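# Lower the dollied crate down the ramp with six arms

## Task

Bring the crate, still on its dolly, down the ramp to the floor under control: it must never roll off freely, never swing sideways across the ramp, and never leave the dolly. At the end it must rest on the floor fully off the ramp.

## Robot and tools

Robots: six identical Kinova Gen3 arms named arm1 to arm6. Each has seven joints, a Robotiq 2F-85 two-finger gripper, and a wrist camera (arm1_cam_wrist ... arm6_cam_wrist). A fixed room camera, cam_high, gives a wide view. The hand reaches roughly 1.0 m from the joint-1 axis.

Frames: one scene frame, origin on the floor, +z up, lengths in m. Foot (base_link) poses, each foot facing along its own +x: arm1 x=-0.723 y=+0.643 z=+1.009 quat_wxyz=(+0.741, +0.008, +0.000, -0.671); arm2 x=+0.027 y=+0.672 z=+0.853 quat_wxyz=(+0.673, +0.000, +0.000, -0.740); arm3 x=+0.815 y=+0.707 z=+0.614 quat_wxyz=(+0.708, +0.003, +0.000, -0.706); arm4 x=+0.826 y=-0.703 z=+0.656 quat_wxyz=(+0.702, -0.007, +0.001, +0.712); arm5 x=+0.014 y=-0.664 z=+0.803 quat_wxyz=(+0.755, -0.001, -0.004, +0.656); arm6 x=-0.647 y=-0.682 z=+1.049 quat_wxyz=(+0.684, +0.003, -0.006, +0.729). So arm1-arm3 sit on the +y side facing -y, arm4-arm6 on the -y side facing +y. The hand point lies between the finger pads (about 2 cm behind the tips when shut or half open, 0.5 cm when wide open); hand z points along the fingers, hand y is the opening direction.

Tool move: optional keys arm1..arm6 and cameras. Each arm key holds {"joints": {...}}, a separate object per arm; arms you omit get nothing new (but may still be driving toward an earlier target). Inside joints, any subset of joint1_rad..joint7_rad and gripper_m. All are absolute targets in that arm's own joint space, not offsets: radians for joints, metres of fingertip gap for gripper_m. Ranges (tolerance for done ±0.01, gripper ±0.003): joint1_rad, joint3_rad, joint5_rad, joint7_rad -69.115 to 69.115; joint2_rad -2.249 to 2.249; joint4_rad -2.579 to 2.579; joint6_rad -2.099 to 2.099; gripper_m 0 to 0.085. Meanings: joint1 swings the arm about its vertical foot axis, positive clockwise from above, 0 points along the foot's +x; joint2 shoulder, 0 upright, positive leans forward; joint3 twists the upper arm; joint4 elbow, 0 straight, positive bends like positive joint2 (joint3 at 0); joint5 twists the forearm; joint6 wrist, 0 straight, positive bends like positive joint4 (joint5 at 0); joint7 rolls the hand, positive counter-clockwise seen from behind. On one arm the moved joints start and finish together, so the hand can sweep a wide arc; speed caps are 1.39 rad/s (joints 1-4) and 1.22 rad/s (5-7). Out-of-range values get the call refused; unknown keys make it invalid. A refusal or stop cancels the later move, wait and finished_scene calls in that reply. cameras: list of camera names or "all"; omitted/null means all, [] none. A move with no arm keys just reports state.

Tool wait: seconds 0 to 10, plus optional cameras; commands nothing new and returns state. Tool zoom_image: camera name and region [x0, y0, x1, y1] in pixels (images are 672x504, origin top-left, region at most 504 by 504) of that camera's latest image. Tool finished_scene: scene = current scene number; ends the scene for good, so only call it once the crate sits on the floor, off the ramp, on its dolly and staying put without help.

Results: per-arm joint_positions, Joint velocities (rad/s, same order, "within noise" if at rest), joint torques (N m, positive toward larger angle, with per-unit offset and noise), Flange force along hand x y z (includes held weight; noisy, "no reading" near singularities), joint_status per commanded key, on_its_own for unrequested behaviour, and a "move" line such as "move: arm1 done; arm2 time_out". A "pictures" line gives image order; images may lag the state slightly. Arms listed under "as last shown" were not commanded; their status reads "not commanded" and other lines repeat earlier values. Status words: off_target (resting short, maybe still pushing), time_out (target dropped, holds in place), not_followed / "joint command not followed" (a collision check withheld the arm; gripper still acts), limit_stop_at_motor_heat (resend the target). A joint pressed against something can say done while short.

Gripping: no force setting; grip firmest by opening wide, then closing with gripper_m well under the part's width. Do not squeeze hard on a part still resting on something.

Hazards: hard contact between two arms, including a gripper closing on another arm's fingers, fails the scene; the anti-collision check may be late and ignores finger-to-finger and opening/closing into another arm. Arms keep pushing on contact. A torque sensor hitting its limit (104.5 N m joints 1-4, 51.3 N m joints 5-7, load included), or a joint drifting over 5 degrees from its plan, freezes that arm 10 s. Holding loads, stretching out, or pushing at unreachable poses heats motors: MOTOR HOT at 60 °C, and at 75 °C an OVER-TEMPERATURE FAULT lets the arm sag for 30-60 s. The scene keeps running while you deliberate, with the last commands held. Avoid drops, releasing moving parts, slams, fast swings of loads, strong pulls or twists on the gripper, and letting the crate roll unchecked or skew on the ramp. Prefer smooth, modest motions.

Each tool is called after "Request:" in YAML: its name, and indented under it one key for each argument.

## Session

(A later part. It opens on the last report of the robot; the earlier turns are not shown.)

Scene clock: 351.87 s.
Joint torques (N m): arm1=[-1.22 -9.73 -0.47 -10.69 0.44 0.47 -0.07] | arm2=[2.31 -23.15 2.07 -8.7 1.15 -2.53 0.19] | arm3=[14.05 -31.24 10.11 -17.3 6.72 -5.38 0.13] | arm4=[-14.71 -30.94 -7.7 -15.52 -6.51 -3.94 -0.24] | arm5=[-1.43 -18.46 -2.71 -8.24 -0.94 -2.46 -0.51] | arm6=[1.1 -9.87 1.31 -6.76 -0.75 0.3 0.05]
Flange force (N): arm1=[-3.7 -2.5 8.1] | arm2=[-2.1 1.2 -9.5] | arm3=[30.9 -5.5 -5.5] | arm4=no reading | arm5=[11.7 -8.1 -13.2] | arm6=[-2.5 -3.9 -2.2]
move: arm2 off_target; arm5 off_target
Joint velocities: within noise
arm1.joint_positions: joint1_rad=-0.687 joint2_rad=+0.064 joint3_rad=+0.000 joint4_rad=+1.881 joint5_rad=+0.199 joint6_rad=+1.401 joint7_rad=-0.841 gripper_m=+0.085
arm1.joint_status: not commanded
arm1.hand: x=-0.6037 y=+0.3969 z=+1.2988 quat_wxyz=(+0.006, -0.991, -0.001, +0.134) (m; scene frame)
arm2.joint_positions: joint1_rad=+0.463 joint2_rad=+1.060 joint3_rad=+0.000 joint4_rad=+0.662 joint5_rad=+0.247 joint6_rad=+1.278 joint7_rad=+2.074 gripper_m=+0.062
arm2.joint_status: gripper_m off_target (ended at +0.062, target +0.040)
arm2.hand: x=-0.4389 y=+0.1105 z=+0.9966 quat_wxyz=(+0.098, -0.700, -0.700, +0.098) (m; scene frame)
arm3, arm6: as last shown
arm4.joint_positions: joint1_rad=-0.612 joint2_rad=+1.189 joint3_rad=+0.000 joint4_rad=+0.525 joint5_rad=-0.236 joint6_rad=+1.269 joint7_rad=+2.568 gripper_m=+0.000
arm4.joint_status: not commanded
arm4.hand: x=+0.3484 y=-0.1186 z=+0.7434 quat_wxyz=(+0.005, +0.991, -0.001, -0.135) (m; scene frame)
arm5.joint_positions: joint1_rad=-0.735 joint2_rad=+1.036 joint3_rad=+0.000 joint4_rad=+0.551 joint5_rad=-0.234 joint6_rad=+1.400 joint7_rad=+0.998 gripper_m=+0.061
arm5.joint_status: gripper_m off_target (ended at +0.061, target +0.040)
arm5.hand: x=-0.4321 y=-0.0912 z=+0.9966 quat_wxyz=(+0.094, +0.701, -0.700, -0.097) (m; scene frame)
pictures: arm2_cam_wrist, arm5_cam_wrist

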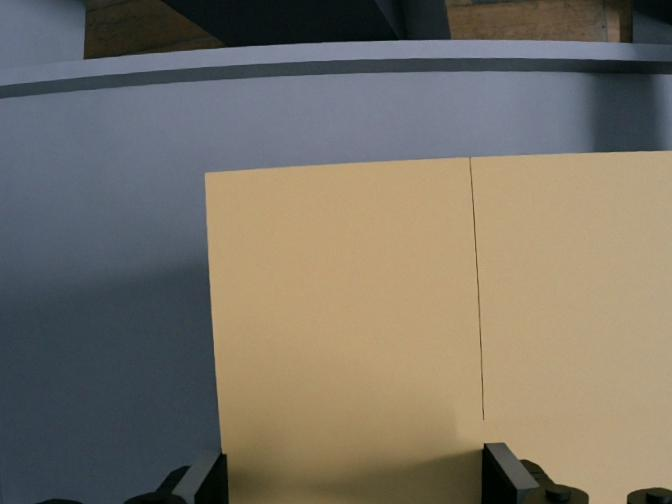

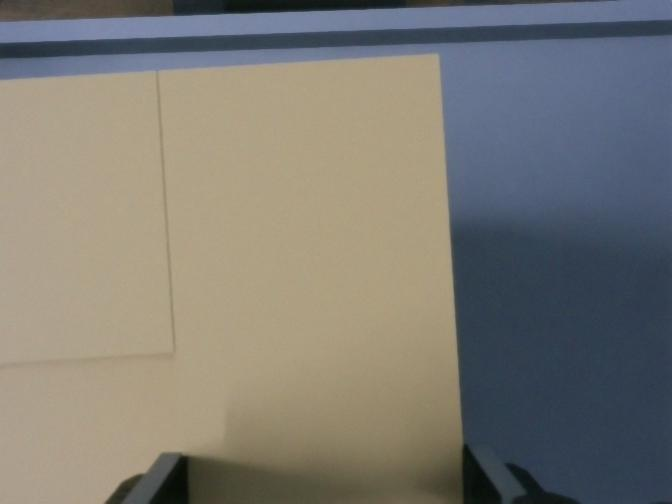

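Request:
move:
  arm3: {"joints":{"joint1_rad":0.4774,"joint2_rad":1.0497,"joint4_rad":0.7269,"joint5_rad":0.2617,"joint6_rad":1.2453,"joint7_rad":0.4052}}
  arm4: {"joints":{"joint1_rad":-0.5507,"joint2_rad":1.0927,"joint4_rad":0.7699,"joint5_rad":-0.2592,"joint6_rad":1.1397,"joint7_rad":2.6692}}
  cameras: ["arm2_cam_wrist","arm5_cam_wrist","cam_high"]

Scene clock: 354.10 s.
Joint torques (N m): arm1=[-1.26 -9.7 -0.44 -10.6 0.42 0.45 -0.09] | arm2=[10.28 -23.6 6.78 -16.63 5.12 -9.9 0.53] | arm3=[-0.35 -25.9 -0.32 -9.23 0.81 -0.44 0.3] | arm4=[0.41 -25.89 0.96 -9.89 -0.8 -0.4 -0.07] | arm5=[-12.79 -19.25 -9.84 -16.59 -6 -11.52 -0.81] | arm6=[1.09 -9.88 1.31 -6.79 -0.76 0.27 0.05]
Flange force (N): arm1=[-3.7 -2.3 7.8] | arm2=[16.3 28.8 -20.4] | arm3=[1.6 -3.2 -1.7] | arm4=[4.9 9.0 -0.8] | arm5=[27.3 -38.5 -24.5] | arm6=[-2.5 -3.8 -2.2]
move: arm3 done; arm4 done
Joint velocities: within noise
arm1, arm2, arm5, arm6: as last shown
arm3.joint_positions: joint1_rad=+0.477 joint2_rad=+1.050 joint3_rad=+0.000 joint4_rad=+0.727 joint5_rad=+0.262 joint6_rad=+1.245 joint7_rad=+0.405 gripper_m=+0.000
arm3.joint_status: all done
arm3.hand: x=+0.3995 y=+0.1193 z=+0.7415 quat_wxyz=(+0.002, -0.991, +0.000, +0.137) (m; scene frame)
arm4.joint_positions: joint1_rad=-0.551 joint2_rad=+1.093 joint3_rad=+0.000 joint4_rad=+0.770 joint5_rad=-0.259 joint6_rad=+1.140 joint7_rad=+2.669 gripper_m=+0.000
arm4.joint_status: all done
arm4.hand: x=+0.3995 y=-0.1186 z=+0.7348 quat_wxyz=(+0.005, +0.991, -0.001, -0.135) (m; scene frame)
pictures: arm2_cam_wrist, arm5_cam_wrist, cam_high

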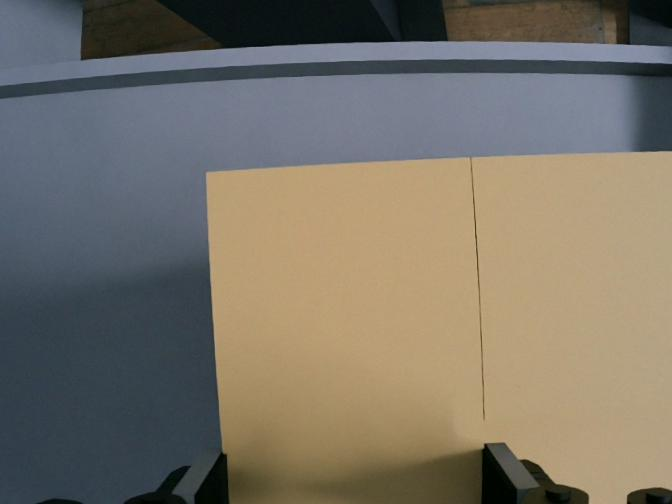

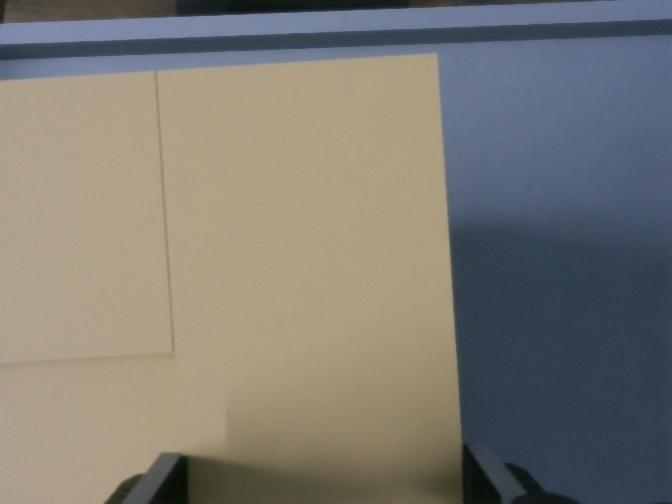

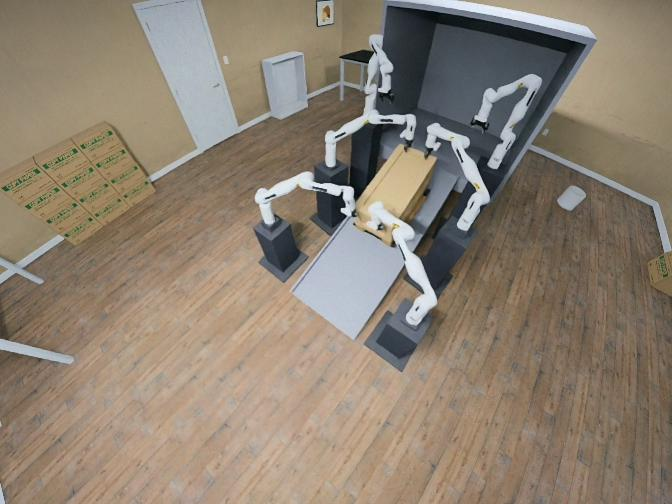

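Request:
move:
  arm3: {"joints":{"joint1_rad":0.3715,"joint2_rad":0.8710,"joint4_rad":0.9272,"joint5_rad":0.2742,"joint6_rad":1.2519,"joint7_rad":0.2943}}
  arm4: {"joints":{"joint1_rad":-0.4514,"joint2_rad":0.9066,"joint4_rad":0.9921,"joint5_rad":-0.2758,"joint6_rad":1.1299,"joint7_rad":2.7802}}
  cameras: []

Request:
move:
  arm3: {"joints":{"joint1_rad":0.1541,"joint2_rad":0.1218,"joint4_rad":1.5048,"joint5_rad":0.2773,"joint6_rad":1.4757,"joint7_rad":0.1303}}
  arm4: {"joints":{"joint1_rad":-0.3039,"joint2_rad":0.1307,"joint4_rad":1.6289,"joint5_rad":-0.2750,"joint6_rad":1.3025,"joint7_rad":2.8864}}
  cameras: ["cam_high"]

Scene clock: 364.23 s.
Joint torques (N m): arm1=[-1.29 -9.68 -0.4 -10.61 0.42 0.44 -0.06] | arm2=[10.25 -23.69 6.82 -16.61 5.1 -9.86 0.53] | arm3=[-0.35 -23.84 -0.43 -9.06 0.84 -0.37 0.3] | arm4=[0.42 -23.73 1 -9.72 -0.84 -0.34 -0.07] | arm5=[-12.71 -19.32 -9.77 -16.49 -5.99 -11.44 -0.85] | arm6=[1.06 -9.9 1.3 -6.77 -0.76 0.27 0.04]
Flange force (N): arm1=[-3.7 -2.5 7.8] | arm2=[16.0 28.6 -20.2] | arm3=[0.7 -2.1 -1.4] | arm4=[3.2 7.5 0.0] | arm5=[26.7 -38.0 -24.4] | arm6=[-2.4 -3.8 -2.2]
move: arm3 done; arm4 done
Joint velocities: within noise
arm1, arm2, arm5, arm6: as last shown
arm3.joint_positions: joint1_rad=+0.372 joint2_rad=+0.871 joint3_rad=+0.000 joint4_rad=+0.927 joint5_rad=+0.274 joint6_rad=+1.252 joint7_rad=+0.294 gripper_m=+0.000
arm3.joint_status: all done
arm3.hand: x=+0.4792 y=+0.1291 z=+0.7968 quat_wxyz=(+0.002, -0.991, +0.000, +0.137) (m; scene frame)
arm4.joint_positions: joint1_rad=-0.451 joint2_rad=+0.907 joint3_rad=+0.000 joint4_rad=+0.992 joint5_rad=-0.276 joint6_rad=+1.130 joint7_rad=+2.780 gripper_m=+0.000
arm4.joint_status: all done
arm4.hand: x=+0.4791 y=-0.1281 z=+0.7905 quat_wxyz=(+0.005, +0.991, -0.001, -0.135) (m; scene frame)
pictures: none
No camera images: "cameras" was empty.

Scene clock: 366.30 s.
Joint torques (N m): arm1=[-1.23 -9.67 -0.46 -10.67 0.44 0.45 -0.09] | arm2=[10.24 -23.63 6.83 -16.67 5.1 -9.83 0.52] | arm3=[-0.35 -11.5 -1.21 -9.13 0.92 -0.28 0.32] | arm4=[0.43 -10.68 1.11 -10.01 -0.88 -0.27 -0.08] | arm5=[-12.78 -19.22 -9.7 -16.53 -5.97 -11.44 -0.83] | arm6=[1.1 -9.87 1.31 -6.76 -0.75 0.27 0.06]
Flange force (N): arm1=[-3.8 -2.5 8.0] | arm2=[16.7 29.0 -20.2] | arm3=[-1.1 -0.5 -0.5] | arm4=[0.6 5.9 2.3] | arm5=[27.4 -38.6 -24.4] | arm6=[-2.5 -3.9 -2.3]
move: arm3 done; arm4 done
Joint velocities: within noise
arm1, arm2, arm5, arm6: as last shown
arm3.joint_positions: joint1_rad=+0.154 joint2_rad=+0.122 joint3_rad=+0.000 joint4_rad=+1.505 joint5_rad=+0.277 joint6_rad=+1.476 joint7_rad=+0.130 gripper_m=+0.000
arm3.joint_status: all done
arm3.hand: x=+0.6483 y=+0.3484 z=+0.9983 quat_wxyz=(+0.002, -0.991, +0.000, +0.137) (m; scene frame)
arm4.joint_positions: joint1_rad=-0.304 joint2_rad=+0.131 joint3_rad=+0.000 joint4_rad=+1.629 joint5_rad=-0.275 joint6_rad=+1.302 joint7_rad=+2.886 gripper_m=+0.000
arm4.joint_status: all done
arm4.hand: x=+0.6473 y=-0.3461 z=+0.9942 quat_wxyz=(+0.005, +0.991, -0.001, -0.135) (m; scene frame)
pictures: cam_high

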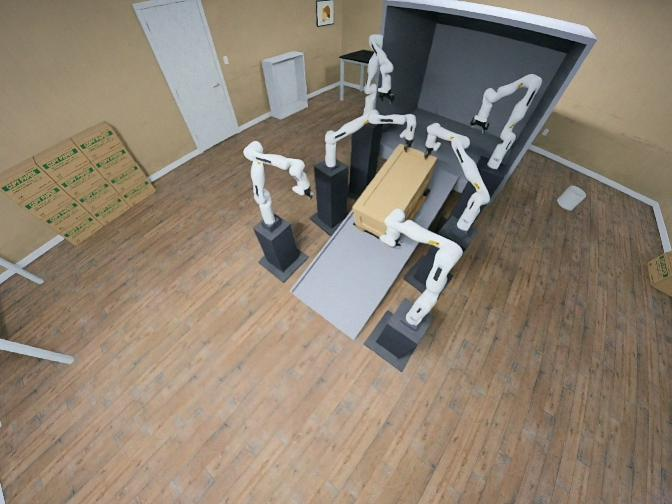

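Request:
move:
  arm2: {"joints":{"joint1_rad":0.3997,"joint2_rad":0.9814,"joint4_rad":0.8777,"joint5_rad":0.2689,"joint6_rad":1.1605,"joint7_rad":1.9723}}
  arm5: {"joints":{"joint1_rad":-0.6719,"joint2_rad":0.9488,"joint4_rad":0.7785,"joint5_rad":-0.252,"joint6_rad":1.2786,"joint7_rad":1.0959}}
  cameras: ["arm2_cam_wrist","arm5_cam_wrist"]

Scene clock: 382.53 s.
Joint torques (N m): arm1=[-1.27 -9.73 -0.44 -10.65 0.45 0.45 -0.07] | arm2=[13.9 -24 10.48 -17 7.61 -8.49 1.21] | arm3=[-0.34 -11.5 -1.14 -9.14 0.9 -0.25 0.31] | arm4=[0.44 -10.69 1.15 -10.02 -0.89 -0.27 -0.09] | arm5=[-8.74 -29.46 -8.8 -19.96 -5.33 -7.93 -0.15] | arm6=[1.13 -9.88 1.31 -6.76 -0.77 0.29 0.06]
Flange force (N): arm1=[-3.7 -2.4 7.9] | arm2=[12.2 32.4 -19.2] | arm3=[-1.0 -0.5 -0.4] | arm4=[0.5 5.9 2.4] | arm5=[21.9 -29.3 -4.5] | arm6=[-2.5 -3.9 -2.2]
move: arm2 done; arm5 done
Joint velocities: within noise
arm1, arm3, arm4, arm6: as last shown
arm2.joint_positions: joint1_rad=+0.400 joint2_rad=+0.981 joint3_rad=+0.000 joint4_rad=+0.878 joint5_rad=+0.269 joint6_rad=+1.160 joint7_rad=+1.972 gripper_m=+0.062
arm2.joint_status: all done
arm2.hand: x=-0.3901 y=+0.1110 z=+0.9829 quat_wxyz=(+0.099, -0.700, -0.700, +0.099) (m; scene frame)
arm5.joint_positions: joint1_rad=-0.672 joint2_rad=+0.949 joint3_rad=+0.000 joint4_rad=+0.778 joint5_rad=-0.252 joint6_rad=+1.279 joint7_rad=+1.096 gripper_m=+0.061
arm5.joint_status: all done
arm5.hand: x=-0.3832 y=-0.0903 z=+0.9841 quat_wxyz=(+0.095, +0.701, -0.700, -0.098) (m; scene frame)
pictures: arm2_cam_wrist, arm5_cam_wrist

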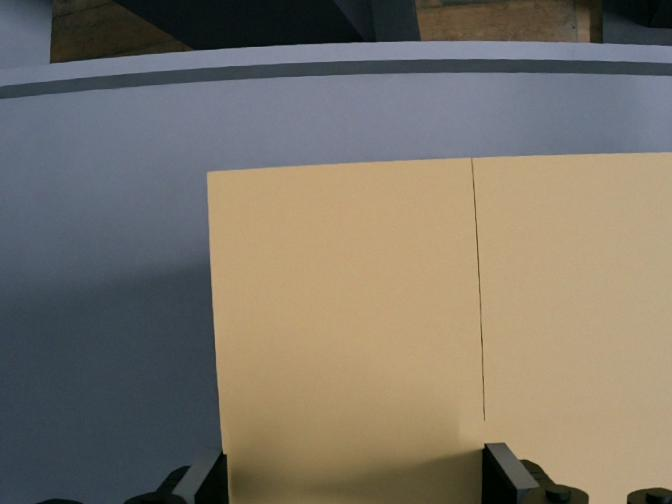

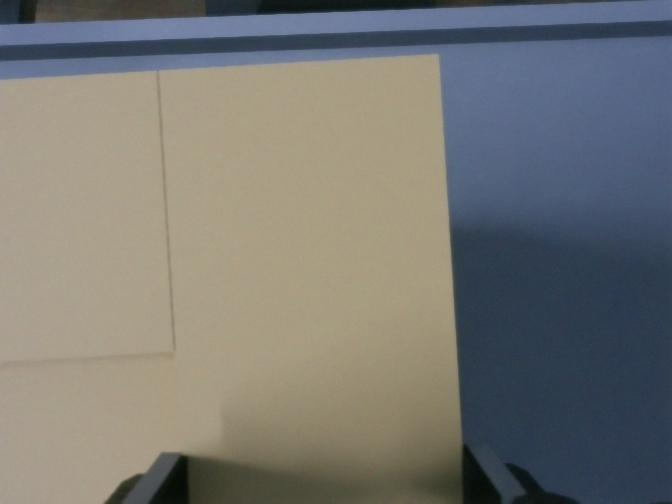

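Request:
move:
  arm2: {"joints":{"joint1_rad":0.3276,"joint2_rad":0.9262,"joint4_rad":1.0443,"joint5_rad":0.2915,"joint6_rad":1.0705,"joint7_rad":1.865}}
  arm5: {"joints":{"joint1_rad":-0.6013,"joint2_rad":0.8875,"joint4_rad":0.9562,"joint5_rad":-0.2708,"joint6_rad":1.184,"joint7_rad":1.1982}}
  cameras: []

Request:
move:
  arm2: {"joints":{"joint1_rad":0.2499,"joint2_rad":0.8902,"joint4_rad":1.1757,"joint5_rad":0.3134,"joint6_rad":1.0001,"joint7_rad":1.755}}
  arm5: {"joints":{"joint1_rad":-0.5254,"joint2_rad":0.8462,"joint4_rad":1.0935,"joint5_rad":-0.2889,"joint6_rad":1.1116,"joint7_rad":1.3025}}
  cameras: ["arm2_cam_wrist","arm5_cam_wrist","cam_high"]

Scene clock: 385.10 s.
Joint torques (N m): arm1=[-1.27 -9.72 -0.42 -10.62 0.43 0.45 -0.05] | arm2=[18.67 -29.88 15.51 -16.89 10.45 -4.91 1.75] | arm3=[-0.35 -11.47 -1.19 -9.19 0.91 -0.25 0.32] | arm4=[0.4 -10.7 1.15 -9.99 -0.9 -0.25 -0.05] | arm5=[-10.51 -29.25 -11.2 -17.32 -6.05 -4.18 0.19] | arm6=[1.11 -9.9 1.31 -6.78 -0.76 0.28 0.04]
Flange force (N): arm1=[-3.6 -2.4 7.9] | arm2=[1.2 37.1 -7.7] | arm3=[-1.0 -0.7 -0.2] | arm4=[0.4 5.8 2.3] | arm5=[12.2 -24.9 -0.9] | arm6=[-2.5 -3.9 -2.1]
move: arm2 done; arm5 done
Joint velocities: within noise
arm1, arm3, arm4, arm6: as last shown
arm2.joint_positions: joint1_rad=+0.328 joint2_rad=+0.926 joint3_rad=+0.000 joint4_rad=+1.044 joint5_rad=+0.292 joint6_rad=+1.070 joint7_rad=+1.865 gripper_m=+0.062
arm2.joint_status: all done
arm2.hand: x=-0.3386 y=+0.1112 z=+0.9690 quat_wxyz=(+0.098, -0.700, -0.700, +0.100) (m; scene frame)
arm5.joint_positions: joint1_rad=-0.601 joint2_rad=+0.887 joint3_rad=+0.000 joint4_rad=+0.956 joint5_rad=-0.271 joint6_rad=+1.184 joint7_rad=+1.198 gripper_m=+0.061
arm5.joint_status: all done
arm5.hand: x=-0.3313 y=-0.0907 z=+0.9693 quat_wxyz=(+0.095, +0.701, -0.700, -0.098) (m; scene frame)
pictures: none
No camera images: "cameras" was empty.

Scene clock: 386.13 s.
Joint torques (N m): arm1=[-1.24 -9.76 -0.48 -10.67 0.42 0.43 -0.05] | arm2=[24.96 -30.22 21.36 -10.36 12.42 1.29 2.21] | arm3=[-0.35 -11.5 -1.17 -9.19 0.91 -0.28 0.31] | arm4=[0.41 -10.71 1.14 -10 -0.87 -0.25 -0.07] | arm5=[-13.6 -29.46 -14.76 -11.42 -6.85 1.99 0.23] | arm6=[1.08 -9.88 1.34 -6.76 -0.76 0.25 0.07]
Flange force (N): arm1=[-3.6 -2.4 7.9] | arm2=[-18.0 40.5 -1.7] | arm3=[-1.0 -0.6 -0.3] | arm4=[0.5 5.8 2.4] | arm5=[-5.3 -21.9 5.5] | arm6=[-2.5 -3.9 -2.3]
move: arm2 done; arm5 done
Joint velocities: within noise
arm1, arm3, arm4, arm6: as last shown
arm2.joint_positions: joint1_rad=+0.250 joint2_rad=+0.890 joint3_rad=+0.000 joint4_rad=+1.176 joint5_rad=+0.313 joint6_rad=+1.000 joint7_rad=+1.755 gripper_m=+0.062
arm2.joint_status: all done
arm2.hand: x=-0.2864 y=+0.1120 z=+0.9538 quat_wxyz=(+0.098, -0.700, -0.700, +0.099) (m; scene frame)
arm5.joint_positions: joint1_rad=-0.525 joint2_rad=+0.846 joint3_rad=+0.000 joint4_rad=+1.094 joint5_rad=-0.289 joint6_rad=+1.111 joint7_rad=+1.302 gripper_m=+0.061
arm5.joint_status: all done
arm5.hand: x=-0.2787 y=-0.0919 z=+0.9541 quat_wxyz=(+0.094, +0.701, -0.700, -0.097) (m; scene frame)
pictures: arm2_cam_wrist, arm5_cam_wrist, cam_high

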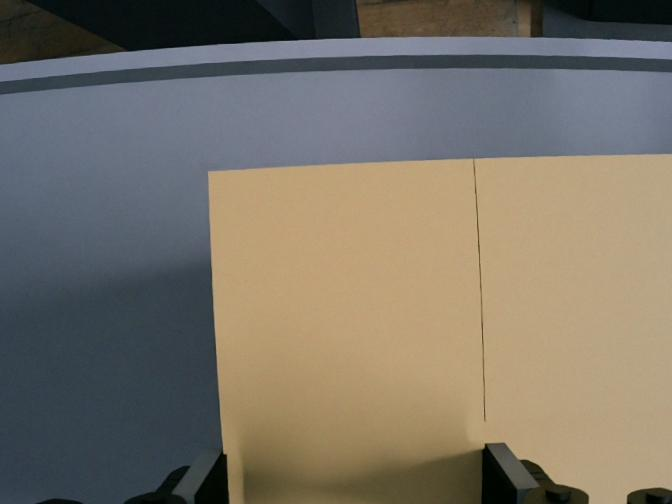

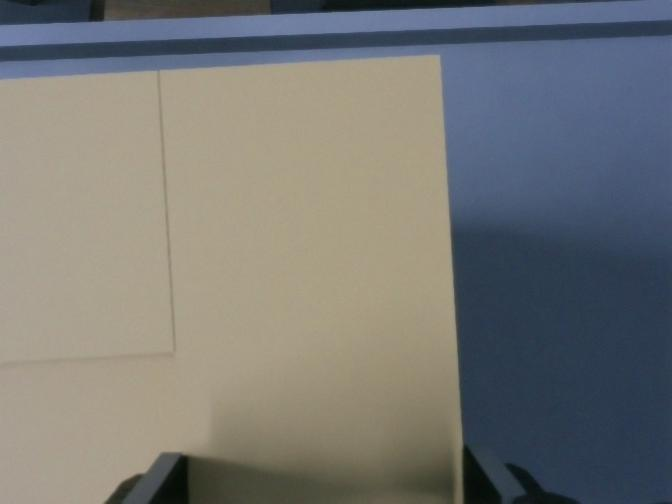

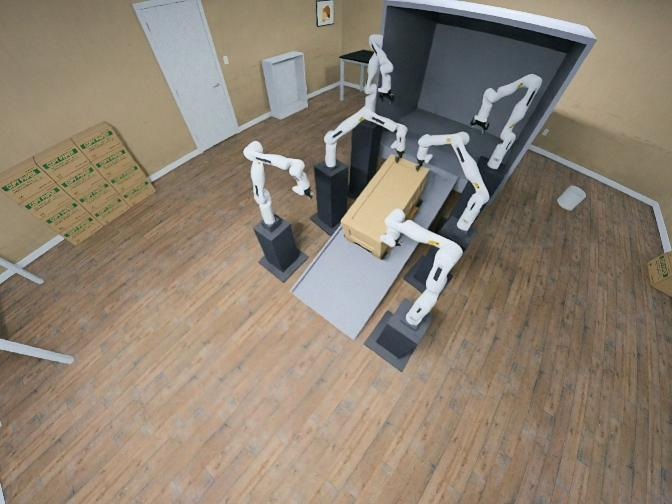

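Request:
move:
  arm2: {"joints":{"joint1_rad":0.1677,"joint2_rad":0.8705,"joint4_rad":1.2749,"joint5_rad":0.3332,"joint6_rad":0.9473,"joint7_rad":1.6441}}
  arm5: {"joints":{"joint1_rad":-0.4451,"joint2_rad":0.8228,"joint4_rad":1.1946,"joint5_rad":-0.3055,"joint6_rad":1.0589,"joint7_rad":1.4074}}
  cameras: []

Request:
move:
  arm2: {"joints":{"joint1_rad":0.0819,"joint2_rad":0.8648,"joint4_rad":1.3454,"joint5_rad":0.3499,"joint6_rad":0.91,"joint7_rad":1.5342}}
  arm5: {"joints":{"joint1_rad":-0.3613,"joint2_rad":0.815,"joint4_rad":1.264,"joint5_rad":-0.3195,"joint6_rad":1.0233,"joint7_rad":1.5115}}
  cameras: ["arm2_cam_wrist","arm5_cam_wrist"]

Scene clock: 389.30 s.
Joint torques (N m): arm1=[-1.24 -9.72 -0.45 -10.64 0.45 0.45 -0.04] | arm2=[26.85 -27.91 23.53 -1.21 11.78 7.77 2.18] | arm3=[-0.3 -11.49 -1.14 -9.18 0.88 -0.27 0.29] | arm4=[0.45 -10.7 1.13 -10.02 -0.88 -0.26 -0.07] | arm5=[-13.22 -29.26 -15.44 -5.24 -6.29 7.59 0.31] | arm6=[1.1 -9.91 1.3 -6.81 -0.76 0.27 0.04]
Flange force (N): arm1=[-3.6 -2.5 7.9] | arm2=[-35.9 38.6 3.0] | arm3=[-1.0 -0.7 -0.4] | arm4=[0.5 5.9 2.4] | arm5=[-18.9 -17.5 12.5] | arm6=[-2.4 -3.8 -2.1]
move: arm2 done; arm5 done
Joint velocities: within noise
arm1, arm3, arm4: as last shown
arm2.joint_positions: joint1_rad=+0.168 joint2_rad=+0.870 joint3_rad=+0.000 joint4_rad=+1.275 joint5_rad=+0.333 joint6_rad=+0.947 joint7_rad=+1.644 gripper_m=+0.062
arm2.joint_status: all done
arm2.hand: x=-0.2349 y=+0.1127 z=+0.9387 quat_wxyz=(+0.098, -0.700, -0.700, +0.099) (m; scene frame)
arm5.joint_positions: joint1_rad=-0.445 joint2_rad=+0.823 joint3_rad=+0.000 joint4_rad=+1.195 joint5_rad=-0.306 joint6_rad=+1.059 joint7_rad=+1.407 gripper_m=+0.061
arm5.joint_status: all done
arm5.hand: x=-0.2271 y=-0.0927 z=+0.9394 quat_wxyz=(+0.094, +0.701, -0.700, -0.097) (m; scene frame)
arm6.joint_positions: joint1_rad=+0.690 joint2_rad=+0.128 joint3_rad=+0.000 joint4_rad=+1.948 joint5_rad=-0.238 joint6_rad=+1.241 joint7_rad=+3.865 gripper_m=+0.085
arm6.joint_status: not commanded
arm6.hand: x=-0.5212 y=-0.4330 z=+1.3030 quat_wxyz=(-0.006, +0.991, +0.001, -0.137) (m; scene frame)
pictures: none
No camera images: "cameras" was empty.

Scene clock: 390.20 s.
Joint torques (N m): arm1=[-1.28 -9.67 -0.4 -10.64 0.42 0.45 -0.07] | arm2=[26.09 -24.65 23.27 3.07 10.5 9.67 2.03] | arm3=[-0.33 -11.5 -1.19 -9.16 0.93 -0.25 0.29] | arm4=[0.44 -10.68 1.11 -9.99 -0.91 -0.27 -0.08] | arm5=[-12.29 -29.64 -15.28 -3.51 -5.89 8.96 0.27] | arm6=[1.09 -9.88 1.3 -6.78 -0.76 0.29 0.05]
Flange force (N): arm1=[-3.8 -2.5 7.9] | arm2=[-38.6 38.8 0.9] | arm3=[-1.1 -0.6 -0.3] | arm4=[0.5 5.8 2.3] | arm5=[-22.0 -17.6 15.4] | arm6=[-2.5 -3.8 -2.2]
move: arm2 done; arm5 done
Joint velocities: within noise
arm1.joint_positions: joint1_rad=-0.687 joint2_rad=+0.064 joint3_rad=+0.000 joint4_rad=+1.881 joint5_rad=+0.199 joint6_rad=+1.401 joint7_rad=-0.841 gripper_m=+0.085
arm1.joint_status: not commanded
arm1.hand: x=-0.6037 y=+0.3969 z=+1.2988 quat_wxyz=(+0.006, -0.991, -0.001, +0.134) (m; scene frame)
arm2.joint_positions: joint1_rad=+0.082 joint2_rad=+0.865 joint3_rad=+0.000 joint4_rad=+1.345 joint5_rad=+0.350 joint6_rad=+0.910 joint7_rad=+1.534 gripper_m=+0.062
arm2.joint_status: all done
arm2.hand: x=-0.1840 y=+0.1127 z=+0.9238 quat_wxyz=(+0.098, -0.700, -0.700, +0.099) (m; scene frame)
arm3, arm4, arm6: as last shown
arm5.joint_positions: joint1_rad=-0.361 joint2_rad=+0.815 joint3_rad=+0.000 joint4_rad=+1.264 joint5_rad=-0.320 joint6_rad=+1.023 joint7_rad=+1.511 gripper_m=+0.061
arm5.joint_status: all done
arm5.hand: x=-0.1760 y=-0.0926 z=+0.9250 quat_wxyz=(+0.094, +0.701, -0.700, -0.097) (m; scene frame)
pictures: arm2_cam_wrist, arm5_cam_wrist

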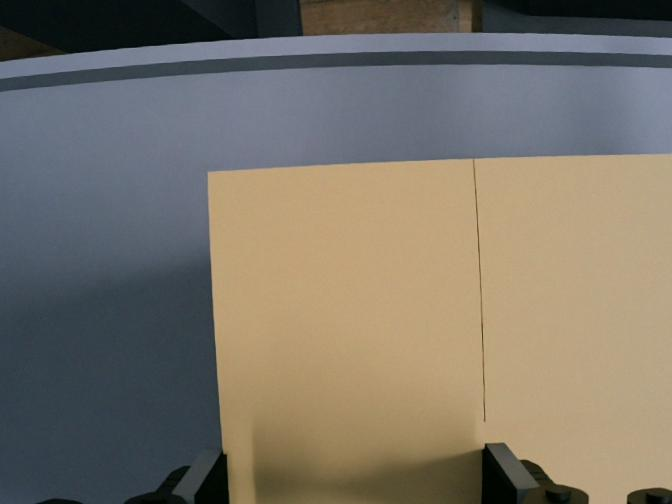

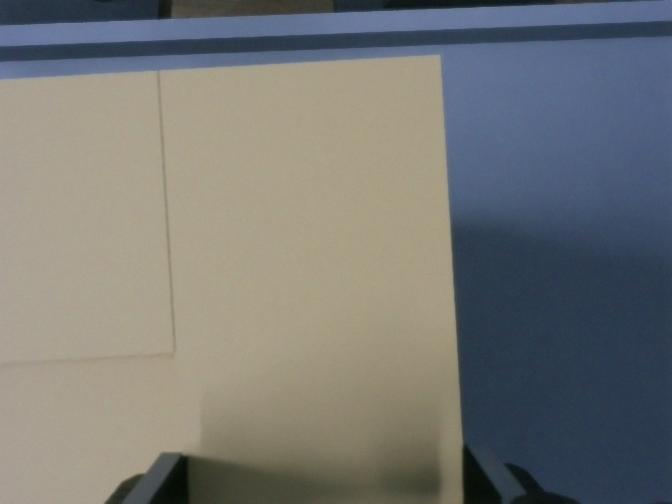

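Request:
move:
  arm2: {"joints":{"joint1_rad":-0.0066,"joint2_rad":0.8735,"joint4_rad":1.3848,"joint5_rad":0.3622,"joint6_rad":0.8893,"joint7_rad":1.4273}}
  arm5: {"joints":{"joint1_rad":-0.2748,"joint2_rad":0.8239,"joint4_rad":1.3007,"joint5_rad":-0.3301,"joint6_rad":1.005,"joint7_rad":1.6133}}
  cameras: ["arm2_cam_wrist","arm5_cam_wrist"]

Scene clock: 393.53 s.
Joint torques (N m): arm1=[-1.32 -9.73 -0.37 -10.66 0.44 0.45 -0.05] | arm2=[23.75 -17.75 21.37 -4.2 10.65 2.21 1.71] | arm3=[-0.35 -11.52 -1.18 -9.14 0.9 -0.27 0.32] | arm4=[0.41 -10.68 1.11 -9.99 -0.91 -0.26 -0.07] | arm5=[-10.07 -22.32 -12.65 -10.68 -5.46 -0.18 0.44] | arm6=[1.12 -9.88 1.3 -6.78 -0.75 0.26 0.04]
Flange force (N): arm1=[-3.6 -2.5 7.9] | arm2=[-7.2 39.9 -20.8] | arm3=[-1.1 -0.5 -0.4] | arm4=[0.5 5.8 2.3] | arm5=[7.2 -16.8 -6.4] | arm6=[-2.5 -3.9 -2.2]
move: arm2 done; arm5 done
Joint velocities: within noise
arm1, arm3, arm4, arm6: as last shown
arm2.joint_positions: joint1_rad=-0.006 joint2_rad=+0.873 joint3_rad=+0.000 joint4_rad=+1.385 joint5_rad=+0.362 joint6_rad=+0.889 joint7_rad=+1.427 gripper_m=+0.062
arm2.joint_status: all done
arm2.hand: x=-0.1339 y=+0.1107 z=+0.9092 quat_wxyz=(+0.098, -0.701, -0.700, +0.099) (m; scene frame)
arm5.joint_positions: joint1_rad=-0.275 joint2_rad=+0.824 joint3_rad=+0.000 joint4_rad=+1.301 joint5_rad=-0.330 joint6_rad=+1.005 joint7_rad=+1.613 gripper_m=+0.061
arm5.joint_status: all done
arm5.hand: x=-0.1259 y=-0.0907 z=+0.9104 quat_wxyz=(+0.095, +0.701, -0.700, -0.097) (m; scene frame)
pictures: arm2_cam_wrist, arm5_cam_wrist

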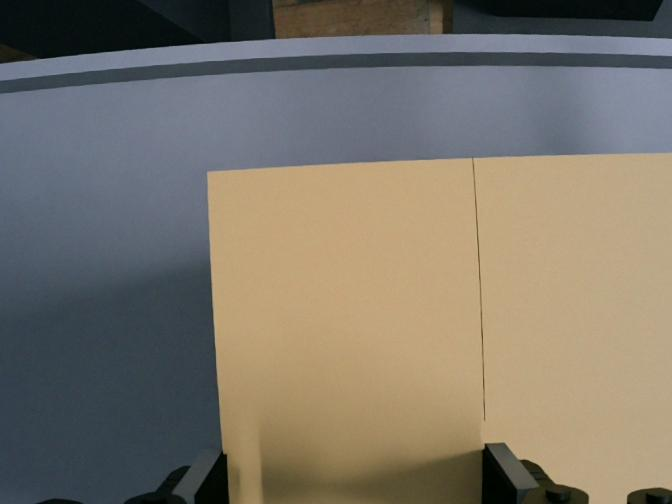

